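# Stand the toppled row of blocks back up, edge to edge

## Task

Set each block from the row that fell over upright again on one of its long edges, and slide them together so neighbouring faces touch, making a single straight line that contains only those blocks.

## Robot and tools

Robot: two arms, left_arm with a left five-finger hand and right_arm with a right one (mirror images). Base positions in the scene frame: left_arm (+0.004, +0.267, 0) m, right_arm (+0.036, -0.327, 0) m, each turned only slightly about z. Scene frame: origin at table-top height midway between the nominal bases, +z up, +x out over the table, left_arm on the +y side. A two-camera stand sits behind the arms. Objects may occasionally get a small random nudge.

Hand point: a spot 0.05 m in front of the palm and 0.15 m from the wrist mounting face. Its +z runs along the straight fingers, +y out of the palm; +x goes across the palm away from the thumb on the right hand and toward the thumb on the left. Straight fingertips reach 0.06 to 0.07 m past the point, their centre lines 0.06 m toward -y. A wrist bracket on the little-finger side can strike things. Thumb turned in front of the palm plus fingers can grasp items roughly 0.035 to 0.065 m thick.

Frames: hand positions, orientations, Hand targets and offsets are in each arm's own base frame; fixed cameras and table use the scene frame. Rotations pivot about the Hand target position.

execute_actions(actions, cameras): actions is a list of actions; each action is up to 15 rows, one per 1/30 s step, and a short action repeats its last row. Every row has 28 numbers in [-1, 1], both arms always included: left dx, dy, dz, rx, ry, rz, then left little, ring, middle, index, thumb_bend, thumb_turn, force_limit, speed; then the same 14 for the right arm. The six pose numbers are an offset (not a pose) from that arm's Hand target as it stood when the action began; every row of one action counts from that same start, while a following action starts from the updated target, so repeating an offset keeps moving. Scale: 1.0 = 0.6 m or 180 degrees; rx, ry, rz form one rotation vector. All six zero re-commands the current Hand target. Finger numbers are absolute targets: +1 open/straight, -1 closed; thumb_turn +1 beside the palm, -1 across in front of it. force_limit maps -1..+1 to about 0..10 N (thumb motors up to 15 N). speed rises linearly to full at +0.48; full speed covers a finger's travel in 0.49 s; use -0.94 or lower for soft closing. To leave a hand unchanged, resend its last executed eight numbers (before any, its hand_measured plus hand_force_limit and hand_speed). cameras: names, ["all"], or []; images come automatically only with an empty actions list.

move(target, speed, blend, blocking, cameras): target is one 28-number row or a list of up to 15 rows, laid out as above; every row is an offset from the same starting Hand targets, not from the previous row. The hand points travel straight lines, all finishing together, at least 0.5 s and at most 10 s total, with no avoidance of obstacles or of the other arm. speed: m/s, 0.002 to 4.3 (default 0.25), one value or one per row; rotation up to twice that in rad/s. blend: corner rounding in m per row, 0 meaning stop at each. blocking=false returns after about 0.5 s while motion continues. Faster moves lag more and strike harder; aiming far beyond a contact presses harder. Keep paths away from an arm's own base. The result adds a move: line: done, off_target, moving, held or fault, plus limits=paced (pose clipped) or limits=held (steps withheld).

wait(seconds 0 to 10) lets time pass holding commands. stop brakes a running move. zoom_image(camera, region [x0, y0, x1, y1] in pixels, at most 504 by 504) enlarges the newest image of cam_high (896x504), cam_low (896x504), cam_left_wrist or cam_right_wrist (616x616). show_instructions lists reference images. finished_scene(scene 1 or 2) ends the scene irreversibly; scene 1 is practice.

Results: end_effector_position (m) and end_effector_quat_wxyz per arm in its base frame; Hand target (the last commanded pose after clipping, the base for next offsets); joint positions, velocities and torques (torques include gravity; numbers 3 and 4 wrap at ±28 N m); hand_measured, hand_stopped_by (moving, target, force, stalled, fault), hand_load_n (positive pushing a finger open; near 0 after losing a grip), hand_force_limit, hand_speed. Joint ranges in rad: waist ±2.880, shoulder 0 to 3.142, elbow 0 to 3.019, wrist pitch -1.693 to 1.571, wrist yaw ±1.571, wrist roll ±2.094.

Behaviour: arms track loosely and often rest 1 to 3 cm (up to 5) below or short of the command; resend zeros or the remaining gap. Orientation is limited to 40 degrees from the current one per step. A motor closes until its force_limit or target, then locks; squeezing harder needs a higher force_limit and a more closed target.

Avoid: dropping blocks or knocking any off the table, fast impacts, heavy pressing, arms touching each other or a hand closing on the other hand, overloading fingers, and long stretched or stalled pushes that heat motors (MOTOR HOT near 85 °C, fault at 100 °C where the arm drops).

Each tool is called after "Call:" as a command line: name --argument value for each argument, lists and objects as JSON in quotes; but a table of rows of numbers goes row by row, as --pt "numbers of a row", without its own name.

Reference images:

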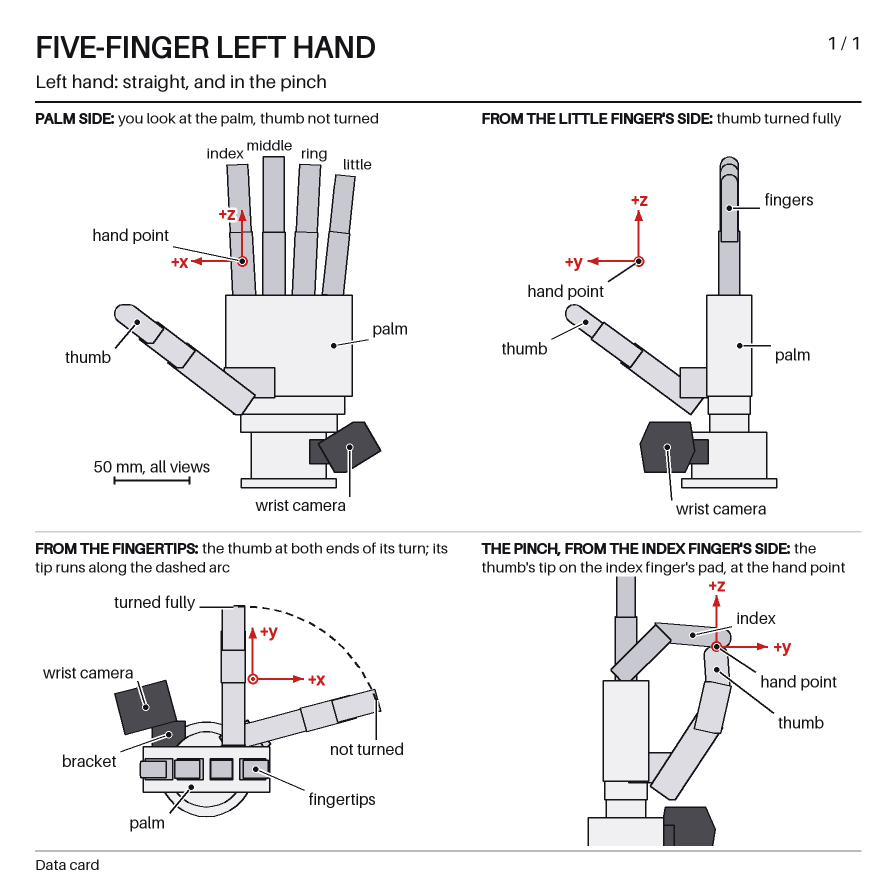

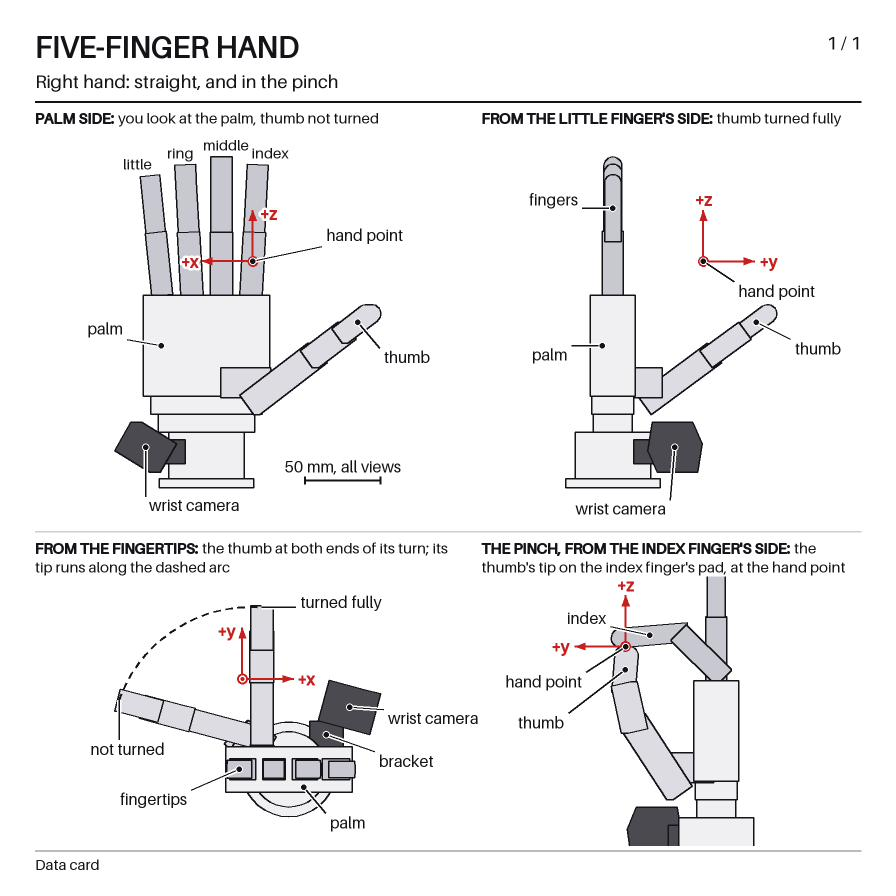

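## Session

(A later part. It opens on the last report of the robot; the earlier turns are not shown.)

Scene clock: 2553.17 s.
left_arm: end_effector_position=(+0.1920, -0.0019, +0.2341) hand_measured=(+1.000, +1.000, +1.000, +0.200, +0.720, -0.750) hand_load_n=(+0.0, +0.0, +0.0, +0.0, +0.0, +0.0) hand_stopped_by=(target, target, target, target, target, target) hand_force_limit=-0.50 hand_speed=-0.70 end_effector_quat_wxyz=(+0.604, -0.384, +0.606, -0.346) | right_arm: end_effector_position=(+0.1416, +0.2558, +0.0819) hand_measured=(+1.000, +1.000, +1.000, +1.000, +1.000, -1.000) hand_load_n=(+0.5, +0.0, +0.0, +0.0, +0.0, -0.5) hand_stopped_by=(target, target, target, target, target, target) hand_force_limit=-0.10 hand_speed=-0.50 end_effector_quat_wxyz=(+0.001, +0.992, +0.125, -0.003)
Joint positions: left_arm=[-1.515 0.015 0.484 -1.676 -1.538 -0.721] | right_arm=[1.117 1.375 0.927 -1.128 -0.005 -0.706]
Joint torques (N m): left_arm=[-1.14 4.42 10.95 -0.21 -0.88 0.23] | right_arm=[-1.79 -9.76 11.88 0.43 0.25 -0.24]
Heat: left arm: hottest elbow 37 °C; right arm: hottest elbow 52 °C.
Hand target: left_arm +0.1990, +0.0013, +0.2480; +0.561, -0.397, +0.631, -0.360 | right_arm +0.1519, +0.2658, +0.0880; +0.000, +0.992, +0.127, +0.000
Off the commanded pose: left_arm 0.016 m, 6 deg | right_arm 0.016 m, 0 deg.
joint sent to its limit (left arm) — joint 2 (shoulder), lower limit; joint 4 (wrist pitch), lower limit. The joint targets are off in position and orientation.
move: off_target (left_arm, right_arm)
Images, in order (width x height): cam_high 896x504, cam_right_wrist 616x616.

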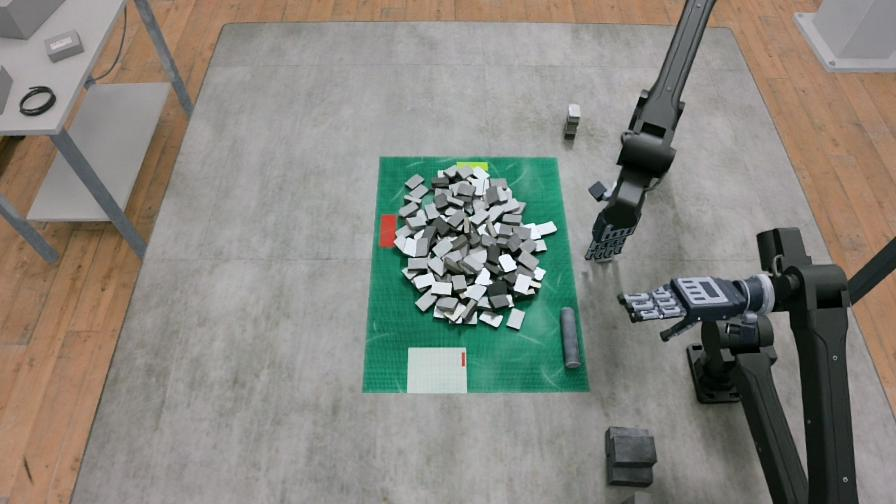

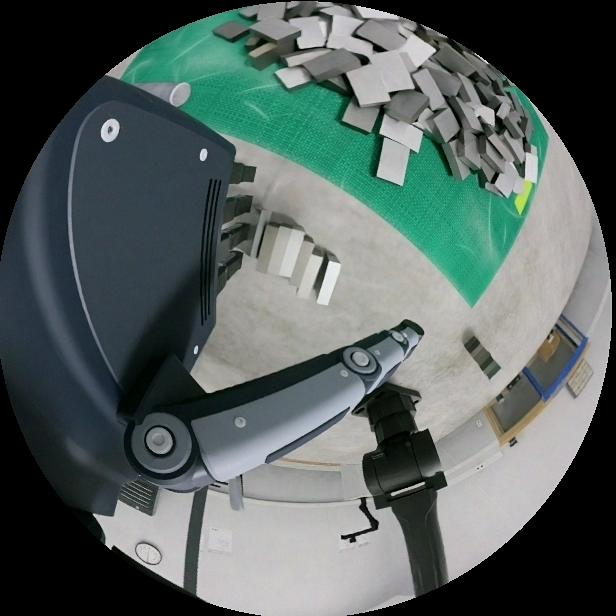

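Call:
move --pt "0 0 0 0 0 0 1 1 1 0.2 0.72 -0.75 -0.5 -0.7 -0.0172 -0.023 -0.0067 0 0 0 1 1 1 1 1 -1 -0.1 -0.5" --pt "0 0 0 0 0 0 1 1 1 0.2 0.72 -0.75 -0.5 -0.7 -0.0132 -0.043 -0.03 0 0 0 1 1 1 1 1 -1 -0.1 -0.5" --speed 0.03 --blend '[0.004,0]' --cameras '["cam_right_wrist"]'

Call:
zoom_image --camera "cam_right_wrist" --region '[220, 180, 360, 320]'

Scene clock: 2565.07 s.
left_arm: end_effector_position=(+0.1920, -0.0019, +0.2341) hand_measured=(+1.000, +1.000, +1.000, +0.200, +0.720, -0.750) hand_load_n=(+0.0, +0.0, +0.0, +0.0, +0.5, +0.0) hand_stopped_by=(target, target, target, target, target, target) hand_force_limit=-0.50 hand_speed=-0.70 end_effector_quat_wxyz=(+0.604, -0.384, +0.606, -0.346) | right_arm: end_effector_position=(+0.1429, +0.2480, +0.0756) hand_measured=(+1.000, +1.000, +1.000, +1.000, +1.000, -1.000) hand_load_n=(+0.0, +0.0, +0.5, +0.0, +0.0, +0.0) hand_stopped_by=(target, target, target, target, target, target) hand_force_limit=-0.10 hand_speed=-0.50 end_effector_quat_wxyz=(-0.008, +0.992, +0.125, +0.003)
Joint positions: left_arm=[-1.515 0.015 0.484 -1.676 -1.538 -0.721] | right_arm=[1.104 1.349 0.888 -1.093 -0.005 -0.718]
Joint torques (N m): left_arm=[-1.14 4.42 10.95 -0.21 -0.88 0.23] | right_arm=[-1.61 -9.99 7.2 0.53 0.24 -0.22]
Heat: left arm: hottest elbow 37 °C; right arm: hottest elbow 55 °C.
Hand target: left_arm +0.1990, +0.0013, +0.2480; +0.561, -0.397, +0.631, -0.360 | right_arm +0.1439, +0.2400, +0.0700; +0.000, +0.992, +0.127, +0.000
Off the commanded pose: left_arm 0.016 m, 6 deg | right_arm 0.010 m, 1 deg.
joint sent to its limit (left arm) — joint 2 (shoulder), lower limit; joint 4 (wrist pitch), lower limit. The joint targets are off in position and orientation.
move: off_target (left_arm)
Images, in order (width x height): cam_right_wrist 616x616.

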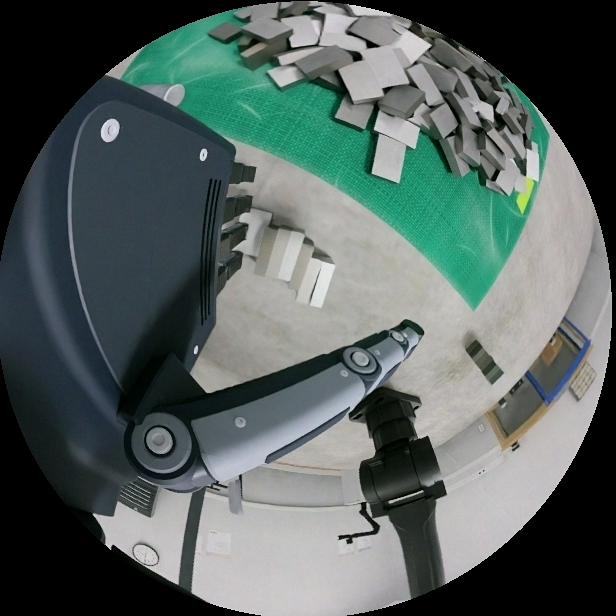

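Scaled by 3.600 from the camera's 616x616 image, which has a finer 880x880 frame.

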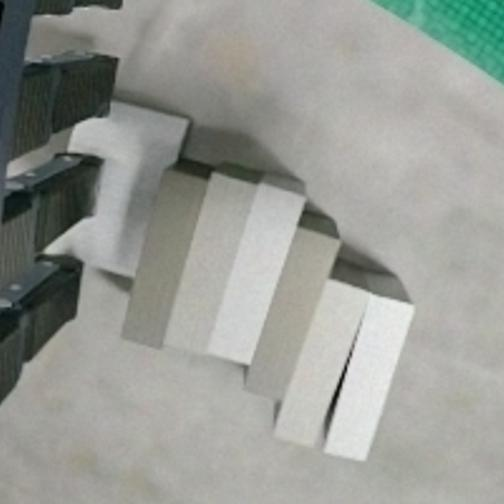

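Call:
move --pt "0 0 0 0 0 0 1 1 1 0.2 0.72 -0.75 -0.5 -0.7 -0.0083 0.075 0.03 0 0 0 1 1 1 1 1 -1 -0.1 -0.5" --pt "0 0 0 0 0 0 1 1 1 0.2 0.72 -0.75 -0.5 -0.7 0.0 0.05 0.3 0 0 0 1 1 1 1 1 -1 -0.1 -0.5" --pt "0 0 0 0 0 0 1 1 1 0.2 0.72 -0.75 -0.5 -0.7 0.0267 -0.2167 0.3 0 0 -0.5 1 1 1 1 1 -1 -0.1 -0.5" --speed '[0.06,0.15,0.25]' --blend '[0.01,0.03,0]' --cameras '["cam_high"]'

Call:
zoom_image --camera "cam_high" --region '[575, 200, 665, 290]'

Scene clock: 2639.20 s.
left_arm: end_effector_position=(+0.1920, -0.0019, +0.2341) hand_measured=(+1.000, +1.000, +1.000, +0.200, +0.720, -0.750) hand_load_n=(+0.0, +0.0, +0.0, +0.0, +0.0, +0.0) hand_stopped_by=(target, target, target, target, target, target) hand_force_limit=-0.50 hand_speed=-0.70 end_effector_quat_wxyz=(+0.604, -0.384, +0.606, -0.346) | right_arm: end_effector_position=(+0.1630, +0.1123, +0.2475) hand_measured=(+1.000, +1.000, +1.000, +1.000, +1.000, -1.000) hand_load_n=(+0.0, +0.0, +0.0, +0.0, +0.0, +0.0) hand_stopped_by=(target, target, target, target, target, target) hand_force_limit=-0.10 hand_speed=-0.50 end_effector_quat_wxyz=(+0.001, +0.797, -0.604, -0.001)
Joint positions: left_arm=[-1.515 0.015 0.484 -1.676 -1.538 -0.721] | right_arm=[0.409 0.987 1.07 -1.656 0 0.135]
Joint torques (N m): left_arm=[-1.08 4.42 10.95 -0.2 -0.88 0.23] | right_arm=[-1.73 -6.65 9.18 0.21 -0.02 0.06]
Heat: left arm: hottest elbow 38 °C; right arm: hottest elbow 52 °C.
Hand target: left_arm +0.1990, +0.0013, +0.2480; +0.561, -0.397, +0.631, -0.360 | right_arm +0.1599, +0.1101, +0.2500; +0.000, +0.791, -0.612, +0.000
Off the commanded pose: left_arm 0.016 m, 6 deg | right_arm 0.005 m, 1 deg.
joint sent to its limit (left arm) — joint 2 (shoulder), lower limit; joint 4 (wrist pitch), lower limit. The joint targets are off in position and orientation.
move: off_target (left_arm)
Images, in order (width x height): cam_high 896x504.

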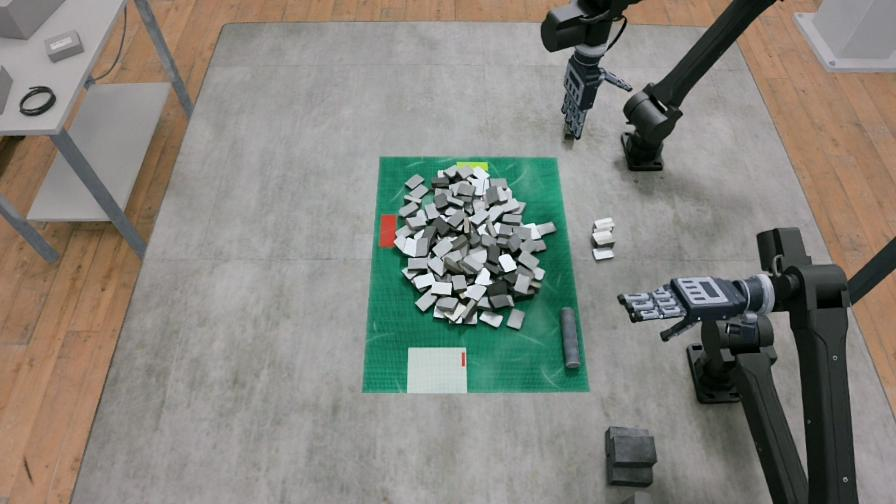

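Scaled by 5.600 from the camera's 896x504 image, which has a finer 1280x720 frame.

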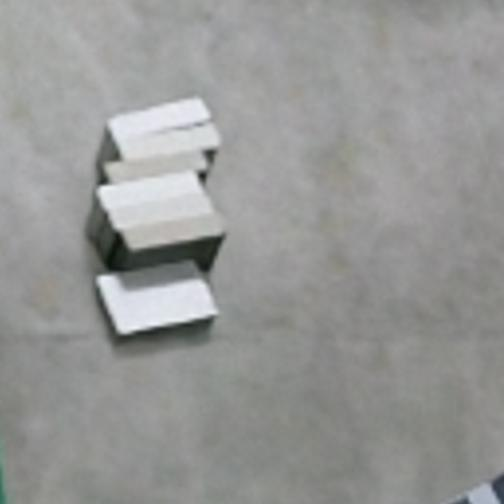

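Call:
move --target '[0,0,0,0,0,0,1,1,1,0.2,0.72,-0.75,-0.5,-0.7,-0.0125,0.3815,0,0,0,-0.011,1,1,1,1,1,-1,-0.1,-0.5]' --speed 0.25 --cameras '[]'

Scene clock: 2667.33 s.
left_arm: end_effector_position=(+0.1920, -0.0019, +0.2341) hand_measured=(+1.000, +1.000, +1.000, +0.200, +0.720, -0.750) hand_load_n=(+0.0, +0.0, +0.0, +0.0, +0.0, +0.0) hand_stopped_by=(target, target, target, target, target, target) hand_force_limit=-0.50 hand_speed=-0.70 end_effector_quat_wxyz=(+0.604, -0.384, +0.606, -0.346) | right_arm: end_effector_position=(+0.1451, +0.3244, +0.2387) hand_measured=(+1.000, +1.000, +1.000, +1.000, +1.000, -1.000) hand_load_n=(+0.0, +0.0, +0.0, +0.0, +0.0, +0.0) hand_stopped_by=(target, target, target, target, target, target) hand_force_limit=-0.10 hand_speed=-0.50 end_effector_quat_wxyz=(+0.015, +0.782, -0.623, -0.001)
Joint positions: left_arm=[-1.515 0.015 0.484 -1.676 -1.538 -0.721] | right_arm=[0.97 1.335 1.312 -1.578 -0.004 0.745]
Joint torques (N m): left_arm=[-1.14 4.42 10.95 -0.21 -0.88 0.22] | right_arm=[-1.14 -9.7 13.18 0.53 0.11 0.04]
Heat: left arm: hottest elbow 38 °C; right arm: hottest elbow 51 °C.
Hand target: left_arm +0.1990, +0.0013, +0.2480; +0.561, -0.397, +0.631, -0.360 | right_arm +0.1524, +0.3390, +0.2500; +0.000, +0.780, -0.625, +0.000
Off the commanded pose: left_arm 0.016 m, 6 deg | right_arm 0.020 m, 2 deg.
joint sent to its limit (left arm) — joint 2 (shoulder), lower limit; joint 4 (wrist pitch), lower limit. The joint targets are off in position and orientation.
move: off_target (left_arm, right_arm)
No camera images: "cameras" was empty.

Call:
move --target '[0,0,0,0,0,0,1,1,1,0.2,0.72,-0.75,-0.5,-0.7,0.0077,-0.01,-0.3017,0,0,0,1,1,1,1,1,-1,-0.1,-0.5]' --speed 0.12 --cameras '["cam_high","cam_right_wrist"]'

Call:
zoom_image --camera "cam_right_wrist" --region '[220, 130, 380, 290]'

Scene clock: 2674.83 s.
left_arm: end_effector_position=(+0.1920, -0.0019, +0.2341) hand_measured=(+1.000, +1.000, +1.000, +0.200, +0.720, -0.750) hand_load_n=(+0.0, +0.0, +0.0, +0.0, +0.0, +0.5) hand_stopped_by=(target, target, target, target, target, target) hand_force_limit=-0.50 hand_speed=-0.70 end_effector_quat_wxyz=(+0.604, -0.384, +0.606, -0.346) | right_arm: end_effector_position=(+0.1524, +0.3328, +0.0751) hand_measured=(+1.000, +1.000, +1.000, +1.000, +1.000, -1.000) hand_load_n=(+0.0, +0.0, +0.0, +0.0, +0.0, +0.0) hand_stopped_by=(target, target, target, target, target, target) hand_force_limit=-0.10 hand_speed=-0.50 end_effector_quat_wxyz=(-0.003, +0.781, -0.625, -0.002)
Joint positions: left_arm=[-1.515 0.015 0.484 -1.676 -1.538 -0.721] | right_arm=[0.967 1.443 0.977 -1.099 -0.003 0.745]
Joint torques (N m): left_arm=[-1.14 4.42 10.93 -0.21 -0.88 0.23] | right_arm=[-1.67 -10.11 8.5 0.84 0.09 -0.07]
Heat: left arm: hottest elbow 38 °C; right arm: hottest elbow 52 °C.
Hand target: left_arm +0.1990, +0.0013, +0.2480; +0.561, -0.397, +0.631, -0.360 | right_arm +0.1570, +0.3329, +0.0690; +0.000, +0.780, -0.625, +0.000
Off the commanded pose: left_arm 0.016 m, 6 deg | right_arm 0.008 m, 0 deg.
joint sent to its limit (left arm) — joint 2 (shoulder), lower limit; joint 4 (wrist pitch), lower limit. The joint targets are off in position and orientation.
move: off_target (left_arm)
Images, in order (width x height): cam_high 896x504, cam_right_wrist 616x616.

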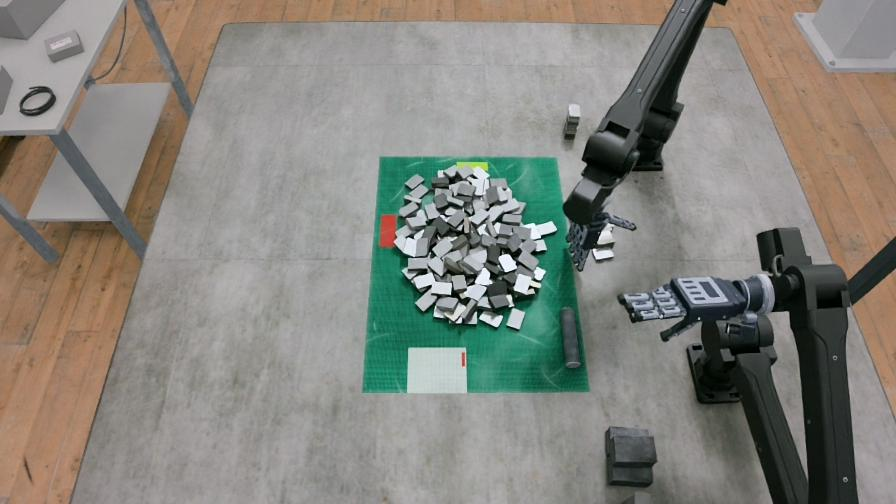

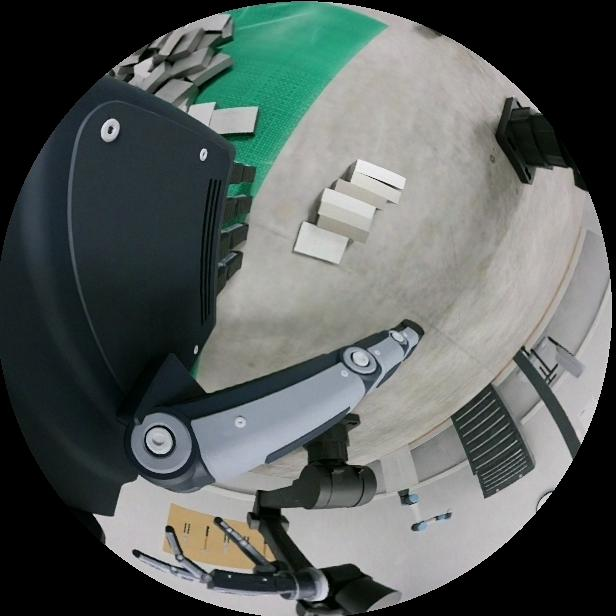

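Scaled by 3.150 from the camera's 616x616 image, which has a finer 880x880 frame.

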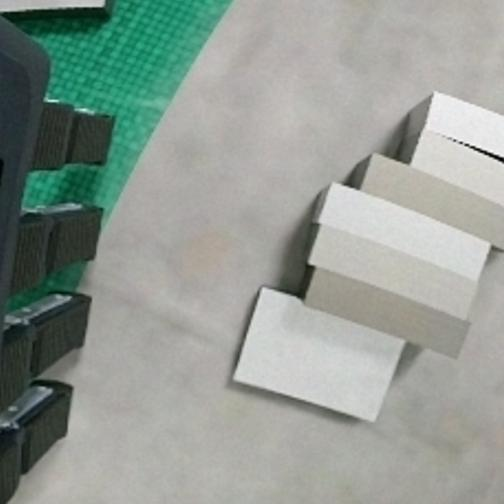

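Call:
move --target '[0,0,0,0,0,0,1,1,1,0.2,0.72,-0.75,-0.5,-0.7,-0.0603,-0.0203,0.0083,0,0,0,1,1,1,1,1,-1,-0.1,-0.5]' --speed 0.04 --cameras '["cam_right_wrist"]'

Call:
zoom_image --camera "cam_right_wrist" --region '[220, 130, 380, 290]'

Scene clock: 2694.97 s.
left_arm: end_effector_position=(+0.1920, -0.0019, +0.2341) hand_measured=(+1.000, +1.000, +1.000, +0.200, +0.720, -0.750) hand_load_n=(+0.0, +0.0, +0.0, +0.0, +0.0, +0.0) hand_stopped_by=(target, target, target, target, target, target) hand_force_limit=-0.50 hand_speed=-0.70 end_effector_quat_wxyz=(+0.604, -0.384, +0.606, -0.346) | right_arm: end_effector_position=(+0.1233, +0.3189, +0.0681) hand_measured=(+1.000, +1.000, +1.000, +1.000, +1.000, -1.000) hand_load_n=(+0.0, +0.0, +0.0, +0.0, +0.0, +0.0) hand_stopped_by=(target, target, target, target, target, target) hand_force_limit=-0.10 hand_speed=-0.50 end_effector_quat_wxyz=(+0.008, +0.782, -0.624, +0.001)
Joint positions: left_arm=[-1.515 0.015 0.484 -1.676 -1.538 -0.721] | right_arm=[1.014 1.398 0.909 -1.098 0 0.79]
Joint torques (N m): left_arm=[-1.14 4.42 10.95 -0.21 -0.88 0.23] | right_arm=[-0.5 -11.81 7.77 0.57 -0.02 0.08]
Heat: left arm: hottest elbow 38 °C; right arm: hottest elbow 53 °C.
Hand target: left_arm +0.1990, +0.0013, +0.2480; +0.561, -0.397, +0.631, -0.360 | right_arm +0.1209, +0.3208, +0.0739; +0.000, +0.780, -0.625, +0.000
Off the commanded pose: left_arm 0.016 m, 6 deg | right_arm 0.007 m, 1 deg.
joint sent to its limit (left arm) — joint 2 (shoulder), lower limit; joint 4 (wrist pitch), lower limit. The joint targets are off in position and orientation.
move: off_target (left_arm)
Images, in order (width x height): cam_right_wrist 616x616.

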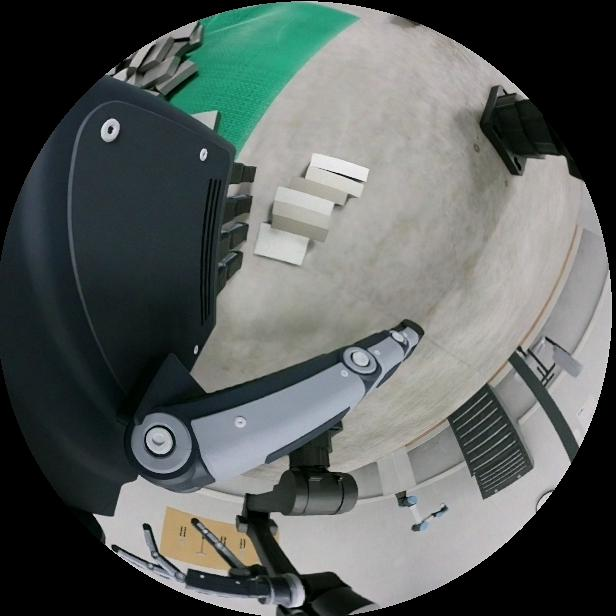

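Scaled by 3.150 from the camera's 616x616 image, which has a finer 880x880 frame.

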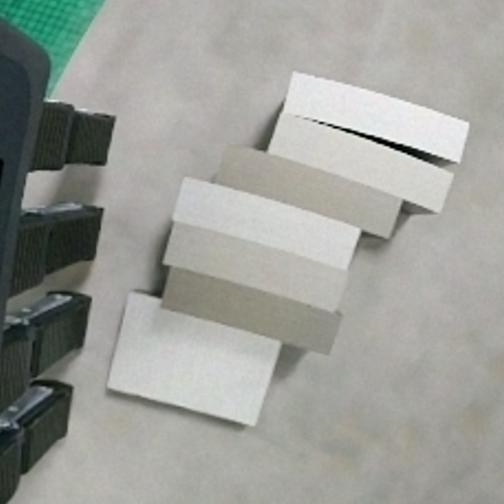

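Call:
move --pt "0 0 0 0 0 0 1 1 1 0.2 0.72 -0.75 -0.5 -0.7 -0.005 -0.0011 0.015 0 0 0 1 1 1 1 1 -1 -0.1 -0.5" --pt "0 0 0 0 0 0 1 1 1 0.2 0.72 -0.75 -0.5 -0.7 -0.0325 -0.0072 0.015 0 0 0 1 1 1 1 1 -1 -0.1 -0.5" --speed 0.03 --cameras '["cam_right_wrist"]'

Call:
zoom_image --camera "cam_right_wrist" --region '[220, 130, 380, 290]'

Scene clock: 2707.57 s.
left_arm: end_effector_position=(+0.1920, -0.0019, +0.2341) hand_measured=(+1.000, +1.000, +1.000, +0.200, +0.720, -0.750) hand_load_n=(+0.0, +0.0, +0.0, +0.0, +0.0, +0.0) hand_stopped_by=(target, target, target, target, target, target) hand_force_limit=-0.50 hand_speed=-0.70 end_effector_quat_wxyz=(+0.604, -0.384, +0.606, -0.346) | right_arm: end_effector_position=(+0.1052, +0.3170, +0.0776) hand_measured=(+1.000, +1.000, +1.000, +1.000, +1.000, -1.000) hand_load_n=(+0.0, +0.0, +0.0, +0.0, +0.0, +0.0) hand_stopped_by=(target, target, target, target, target, target) hand_force_limit=-0.10 hand_speed=-0.50 end_effector_quat_wxyz=(+0.003, +0.782, -0.624, +0.000)
Joint positions: left_arm=[-1.515 0.015 0.484 -1.676 -1.538 -0.721] | right_arm=[1.055 1.349 0.89 -1.118 0 0.832]
Joint torques (N m): left_arm=[-1.2 4.42 10.93 -0.21 -0.88 0.23] | right_arm=[-0.79 -11.22 8.02 0.01 -0.01 0.06]
Heat: left arm: hottest elbow 38 °C; right arm: hottest elbow 52 °C.
Hand target: left_arm +0.1990, +0.0013, +0.2480; +0.561, -0.397, +0.631, -0.360 | right_arm +0.1014, +0.3165, +0.0829; +0.000, +0.780, -0.625, +0.000
Off the commanded pose: left_arm 0.016 m, 6 deg | right_arm 0.007 m, 0 deg.
joint sent to its limit (left arm) — joint 2 (shoulder), lower limit; joint 4 (wrist pitch), lower limit. The joint targets are off in position and orientation.
move: off_target (left_arm)
Images, in order (width x height): cam_right_wrist 616x616.

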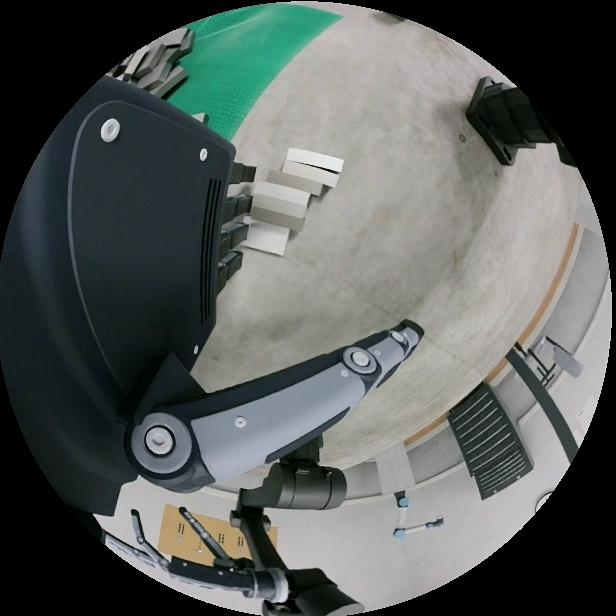

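Scaled by 3.150 from the camera's 616x616 image, which has a finer 880x880 frame.

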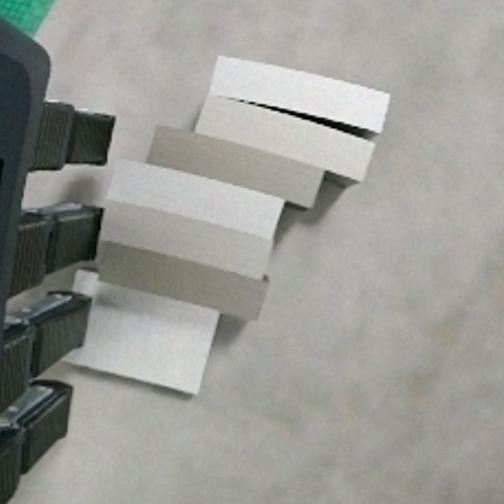

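Call:
move --target '[0,0,0,0,0,0,1,1,1,0.2,0.72,-0.75,-0.5,-0.7,-0.0267,-0.006,0,0,0,0,1,1,1,1,1,-1,-0.1,-0.5]' --speed 0.03 --cameras '["cam_right_wrist"]'

Call:
zoom_image --camera "cam_right_wrist" --region '[220, 130, 380, 290]'

Scene clock: 2716.77 s.
left_arm: end_effector_position=(+0.1920, -0.0019, +0.2341) hand_measured=(+1.000, +1.000, +1.000, +0.200, +0.720, -0.750) hand_load_n=(+0.0, +0.0, +0.0, +0.0, +0.0, +0.0) hand_stopped_by=(target, target, target, target, target, target) hand_force_limit=-0.50 hand_speed=-0.70 end_effector_quat_wxyz=(+0.604, -0.384, +0.606, -0.346) | right_arm: end_effector_position=(+0.0912, +0.3143, +0.0785) hand_measured=(+1.000, +1.000, +1.000, +1.000, +1.000, -1.000) hand_load_n=(+0.0, +0.0, +0.0, +0.0, -0.5, +0.0) hand_stopped_by=(target, target, target, target, target, target) hand_force_limit=-0.10 hand_speed=-0.50 end_effector_quat_wxyz=(+0.001, +0.781, -0.624, +0.001)
Joint positions: left_arm=[-1.515 0.015 0.484 -1.676 -1.538 -0.721] | right_arm=[1.088 1.319 0.866 -1.118 0.002 0.866]
Joint torques (N m): left_arm=[-1.14 4.42 10.95 -0.21 -0.88 0.23] | right_arm=[0.32 -11.4 8.01 0.12 -0.08 0.09]
Heat: left arm: hottest elbow 38 °C; right arm: hottest elbow 52 °C.
Hand target: left_arm +0.1990, +0.0013, +0.2480; +0.561, -0.397, +0.631, -0.360 | right_arm +0.0853, +0.3128, +0.0829; +0.000, +0.780, -0.625, +0.000
Off the commanded pose: left_arm 0.016 m, 6 deg | right_arm 0.007 m, 0 deg.
joint sent to its limit (left arm) — joint 2 (shoulder), lower limit; joint 4 (wrist pitch), lower limit. The joint targets are off in position and orientation.
move: off_target (left_arm)
Images, in order (width x height): cam_right_wrist 616x616.

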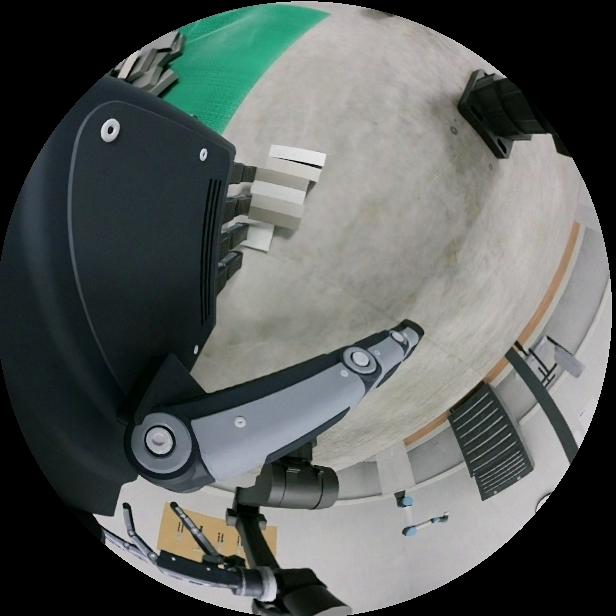

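Scaled by 3.150 from the camera's 616x616 image, which has a finer 880x880 frame.

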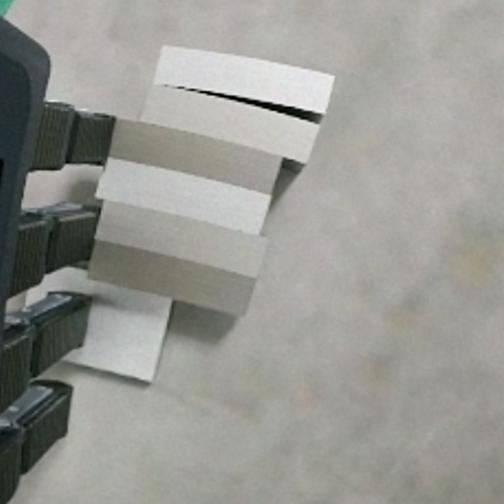

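Call:
move --target '[0,0,0,0,0,0,1,1,1,0.2,0.72,-0.75,-0.5,-0.7,-0.0125,-0.0027,0,0,0,0,1,1,1,1,1,-1,-0.1,-0.5]' --speed 0.03 --cameras '["cam_right_wrist"]'

Call:
zoom_image --camera "cam_right_wrist" --region '[220, 130, 380, 290]'

Scene clock: 2725.03 s.
left_arm: end_effector_position=(+0.1920, -0.0019, +0.2341) hand_measured=(+1.000, +1.000, +1.000, +0.200, +0.720, -0.750) hand_load_n=(+0.0, +0.0, +0.0, +0.0, +0.5, +0.0) hand_stopped_by=(target, target, target, target, target, target) hand_force_limit=-0.50 hand_speed=-0.70 end_effector_quat_wxyz=(+0.604, -0.384, +0.606, -0.346) | right_arm: end_effector_position=(+0.0843, +0.3131, +0.0786) hand_measured=(+1.000, +1.000, +1.000, +1.000, +1.000, -1.000) hand_load_n=(+0.0, +0.0, +0.0, +0.0, +0.0, +0.0) hand_stopped_by=(target, target, target, target, target, target) hand_force_limit=-0.10 hand_speed=-0.50 end_effector_quat_wxyz=(-0.001, +0.781, -0.624, +0.001)
Joint positions: left_arm=[-1.515 0.015 0.484 -1.676 -1.538 -0.721] | right_arm=[1.106 1.306 0.854 -1.118 0.003 0.884]
Joint torques (N m): left_arm=[-1.14 4.42 10.95 -0.23 -0.88 0.22] | right_arm=[0.32 -10.23 8.06 0.08 -0.11 0.13]
Heat: left arm: hottest elbow 38 °C; right arm: hottest elbow 52 °C.
Hand target: left_arm +0.1990, +0.0013, +0.2480; +0.561, -0.397, +0.631, -0.360 | right_arm +0.0779, +0.3112, +0.0828; +0.000, +0.780, -0.625, +0.000
Off the commanded pose: left_arm 0.016 m, 6 deg | right_arm 0.008 m, 0 deg.
joint sent to its limit (left arm) — joint 2 (shoulder), lower limit; joint 4 (wrist pitch), lower limit. The joint targets are off in position and orientation.
move: off_target (left_arm)
Images, in order (width x height): cam_right_wrist 616x616.

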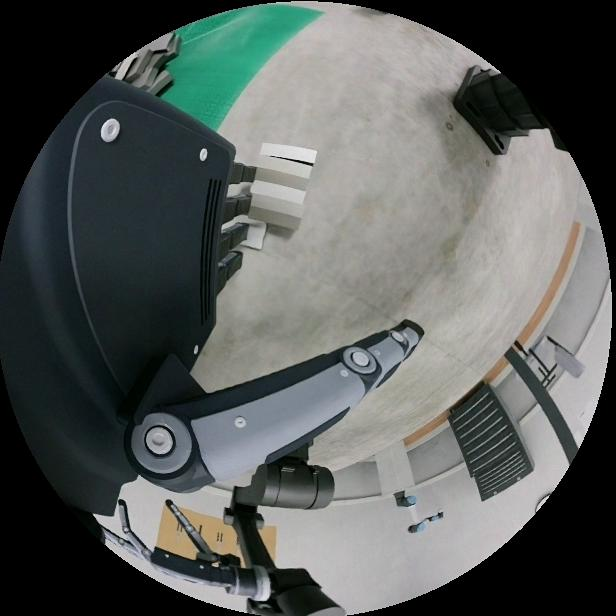

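Scaled by 3.150 from the camera's 616x616 image, which has a finer 880x880 frame.

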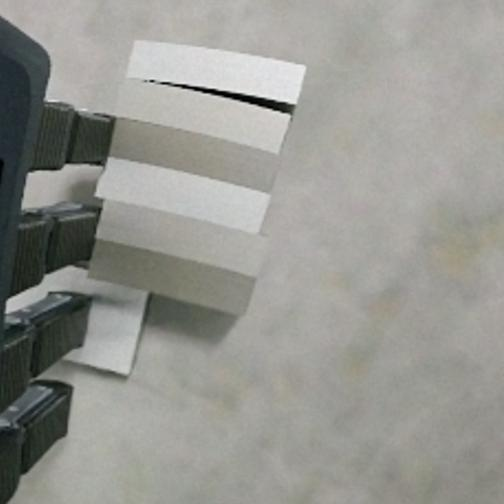

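Call:
move --pt "0 0 0 0 0 0 1 1 1 0.2 0.72 -0.75 -0.5 -0.7 0.02 0.005 0.025 0 0 0 1 1 1 1 1 -1 -0.1 -0.5" --pt "0 0 0 0 0 0 1 1 1 0.2 0.72 -0.75 -0.5 -0.7 0.1 0.0217 0.025 0 0 0 1 1 1 1 1 -1 -0.1 -0.5" --pt "0 0 0 0 0 0 1 1 1 0.2 0.72 -0.75 -0.5 -0.7 0.1 0.0217 -0.0213 0 0 0 1 1 1 1 1 -1 -0.1 -0.5" --speed '[0.04,0.08,0.05]' --blend '[0.004,0.004,0]' --cameras '["cam_right_wrist","cam_high"]'

Call:
zoom_image --camera "cam_right_wrist" --region '[220, 130, 380, 290]'

Scene clock: 2739.90 s.
left_arm: end_effector_position=(+0.1920, -0.0019, +0.2341) hand_measured=(+1.000, +1.000, +1.000, +0.200, +0.720, -0.750) hand_load_n=(+0.0, +0.0, +0.0, +0.0, +0.0, +0.5) hand_stopped_by=(target, target, target, target, target, target) hand_force_limit=-0.50 hand_speed=-0.70 end_effector_quat_wxyz=(+0.604, -0.384, +0.606, -0.346) | right_arm: end_effector_position=(+0.1331, +0.3214, +0.0743) hand_measured=(+1.000, +1.000, +1.000, +1.000, +1.000, -1.000) hand_load_n=(+0.0, +0.0, +0.0, +0.0, +0.0, +0.0) hand_stopped_by=(target, target, target, target, target, target) hand_force_limit=-0.10 hand_speed=-0.50 end_effector_quat_wxyz=(-0.001, +0.779, -0.627, +0.000)
Joint positions: left_arm=[-1.515 0.015 0.484 -1.676 -1.538 -0.721] | right_arm=[0.995 1.393 0.924 -1.099 0.001 0.779]
Joint torques (N m): left_arm=[-1.14 4.42 10.95 -0.2 -0.88 0.22] | right_arm=[-1.08 -9.35 8.94 1.09 0.01 -0.19]
Heat: left arm: hottest elbow 38 °C; right arm: hottest elbow 53 °C.
Hand target: left_arm +0.1990, +0.0013, +0.2480; +0.561, -0.397, +0.631, -0.360 | right_arm +0.1378, +0.3243, +0.0702; +0.000, +0.780, -0.625, +0.000
Off the commanded pose: left_arm 0.016 m, 6 deg | right_arm 0.007 m, 0 deg.
joint sent to its limit (left arm) — joint 2 (shoulder), lower limit; joint 4 (wrist pitch), lower limit. The joint targets are off in position and orientation.
move: off_target (left_arm)
Images, in order (width x height): cam_high 896x504, cam_right_wrist 616x616.

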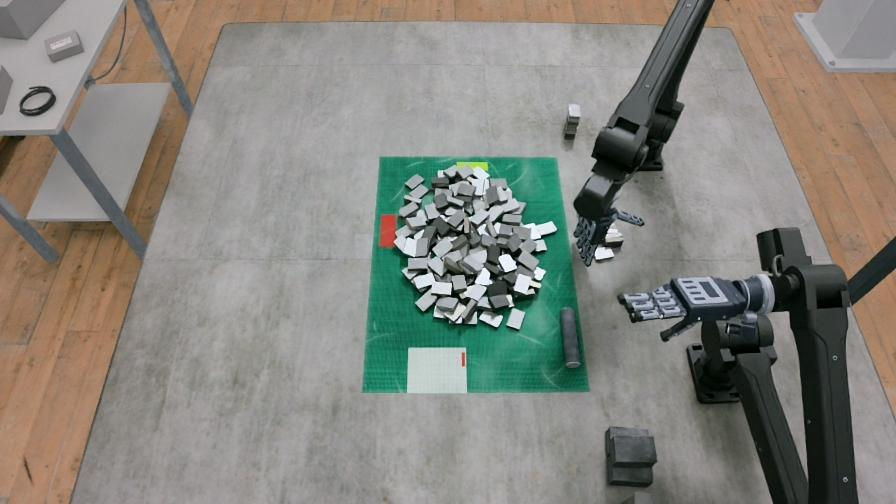

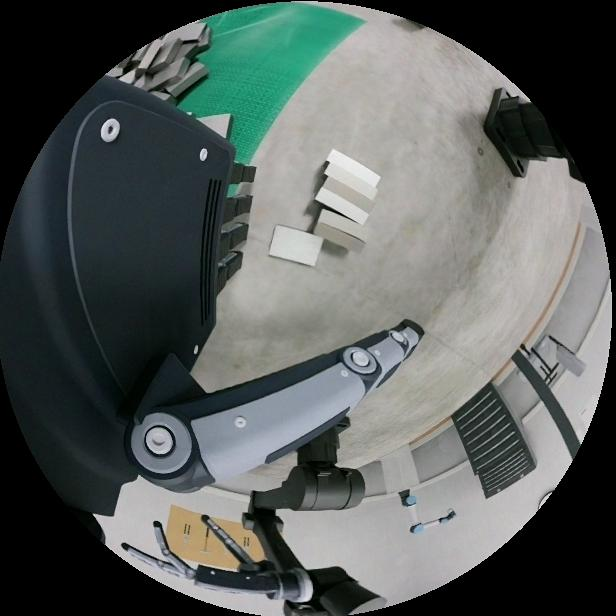

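Scaled by 3.150 from the camera's 616x616 image, which has a finer 880x880 frame.

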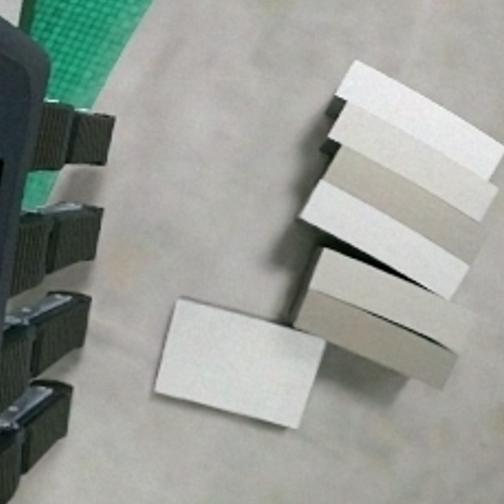

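Call:
zoom_image --camera "cam_high" --region '[585, 220, 635, 270]'

Scaled by 10.080 from the camera's 896x504 image, which has a finer 1280x720 frame.

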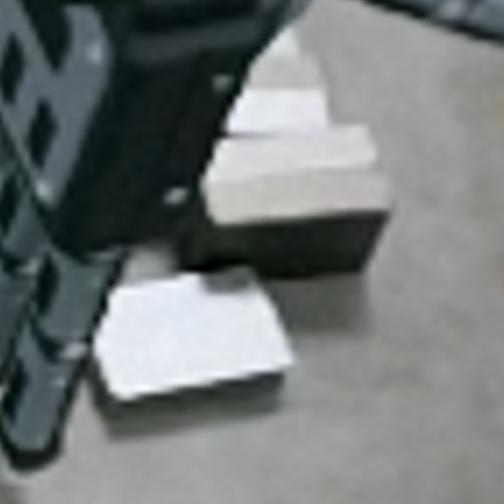

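Call:
move --pt "0 0 0 0 0 0 1 1 1 0.2 0.72 -0.75 -0.5 -0.7 0 0.008 0.167 0 0 0 1 1 1 1 1 -1 -0.1 -0.5" --pt "0 0 0 0 0 0 1 1 1 0.2 0.72 -0.75 -0.5 -0.7 0.0607 -0.0042 0.083 -0.1201 -0.3123 0.0766 1 1 1 0.2 0.85 -0.75 -0.1 0" --speed '[0.12,0.2]' --blend '[0.02,0]' --cameras '["cam_right_wrist","cam_high"]'

Call:
zoom_image --camera "cam_right_wrist" --region '[200, 200, 440, 400]'

Scene clock: 2806.43 s.
left_arm: end_effector_position=(+0.1920, -0.0019, +0.2341) hand_measured=(+1.000, +1.000, +1.000, +0.200, +0.720, -0.750) hand_load_n=(+0.0, +0.0, +0.0, +0.0, +0.0, +0.0) hand_stopped_by=(target, target, target, target, target, target) hand_force_limit=-0.50 hand_speed=-0.70 end_effector_quat_wxyz=(+0.604, -0.384, +0.606, -0.346) | right_arm: end_effector_position=(+0.1762, +0.3212, +0.1255) hand_measured=(+1.000, +1.000, +1.000, +0.200, +0.850, -0.750) hand_load_n=(+0.0, +0.0, +0.0, +0.0, +0.0, +0.0) hand_stopped_by=(target, target, target, target, target, target) hand_force_limit=-0.10 hand_speed=0.00 end_effector_quat_wxyz=(-0.158, +0.740, -0.452, +0.472)
Joint positions: left_arm=[-1.515 0.015 0.484 -1.676 -1.538 -0.721] | right_arm=[1.44 1.428 0.991 -1.295 1.035 1.058]
Joint torques (N m): left_arm=[-1.2 4.42 10.95 -0.21 -0.88 0.22] | right_arm=[-1.44 -9.11 8.13 0.03 0.82 0.05]
Heat: left arm: hottest elbow 39 °C; right arm: hottest elbow 51 °C.
Hand target: left_arm +0.1990, +0.0013, +0.2480; +0.561, -0.397, +0.631, -0.360 | right_arm +0.1742, +0.3218, +0.1199; -0.152, +0.742, -0.447, +0.477
Off the commanded pose: left_arm 0.016 m, 6 deg | right_arm 0.006 m, 1 deg.
joint sent to its limit (left arm) — joint 2 (shoulder), lower limit; joint 4 (wrist pitch), lower limit. The joint targets are off in position and orientation.
move: off_target (left_arm)
Images, in order (width x height): cam_high 896x504, cam_right_wrist 616x616.

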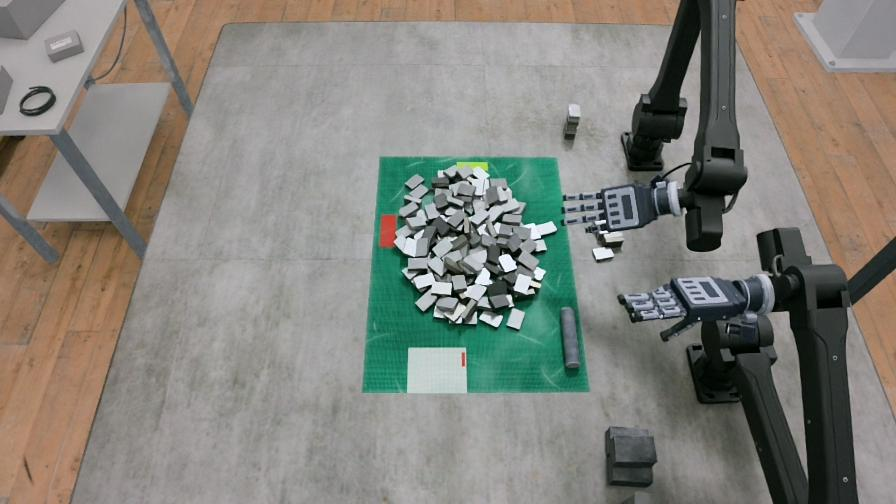

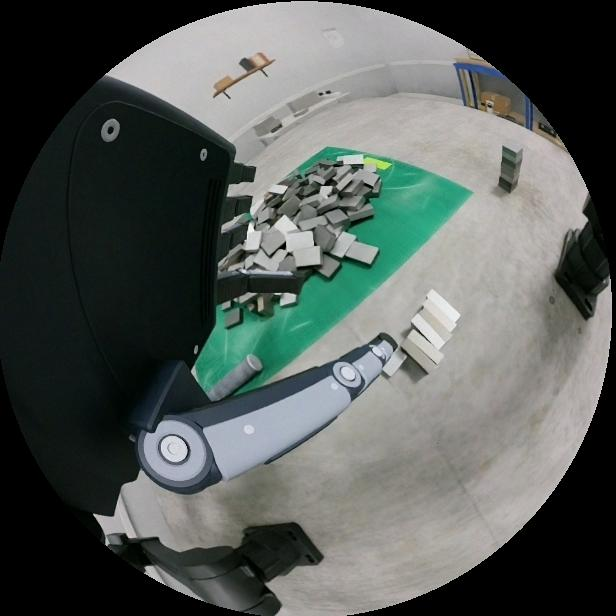

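Scaled by 2.100 from the camera's 616x616 image, which has a finer 880x880 frame.

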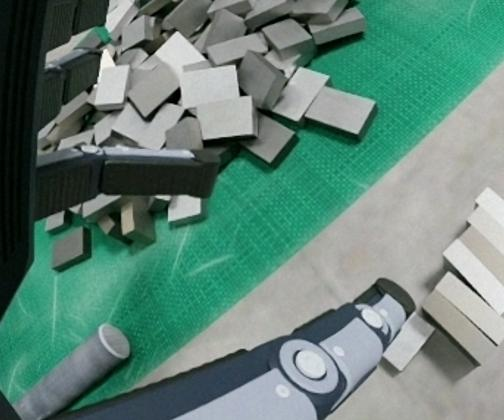

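Call:
execute_actions --actions '[]' --cameras '["cam_right_wrist", "cam_high"]'

Scene clock: 2831.90 s.
left_arm: end_effector_position=(+0.1920, -0.0019, +0.2341) hand_measured=(+1.000, +1.000, +1.000, +0.200, +0.720, -0.750) hand_load_n=(+0.0, +0.0, +0.0, +0.0, +0.0, +0.0) hand_stopped_by=(target, target, target, target, target, target) hand_force_limit=-0.50 hand_speed=-0.70 end_effector_quat_wxyz=(+0.604, -0.384, +0.606, -0.346) | right_arm: end_effector_position=(+0.1762, +0.3212, +0.1255) hand_measured=(+1.000, +1.000, +1.000, +0.200, +0.850, -0.750) hand_load_n=(+0.0, +0.0, +0.0, +0.0, +0.0, +0.0) hand_stopped_by=(target, target, target, target, target, target) hand_force_limit=-0.10 hand_speed=0.00 end_effector_quat_wxyz=(-0.158, +0.740, -0.452, +0.472)
Joint positions: left_arm=[-1.515 0.015 0.484 -1.676 -1.538 -0.721] | right_arm=[1.44 1.428 0.991 -1.295 1.035 1.058]
Joint velocities: within noise
Joint torques (N m): left_arm=[-1.14 4.48 10.95 -0.2 -0.88 0.23] | right_arm=[-0.5 -9.88 8.47 0.01 0.86 0.04]
Heat: left arm: hottest elbow 39 °C; right arm: hottest elbow 51 °C.
Hand target: left_arm +0.1990, +0.0013, +0.2480; +0.561, -0.397, +0.631, -0.360 | right_arm +0.1742, +0.3218, +0.1199; -0.152, +0.742, -0.447, +0.477
Off the commanded pose: left_arm 0.016 m, 6 deg | right_arm 0.006 m, 1 deg.
Images, in order (width x height): cam_high 896x504, cam_right_wrist 616x616.

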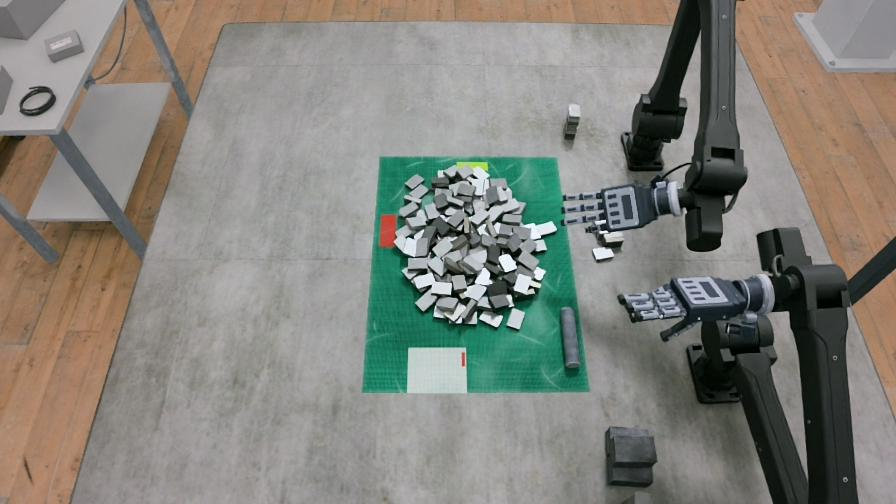

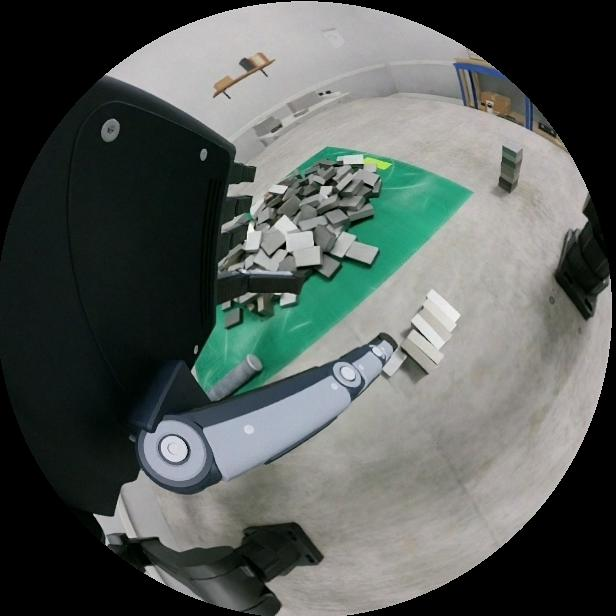

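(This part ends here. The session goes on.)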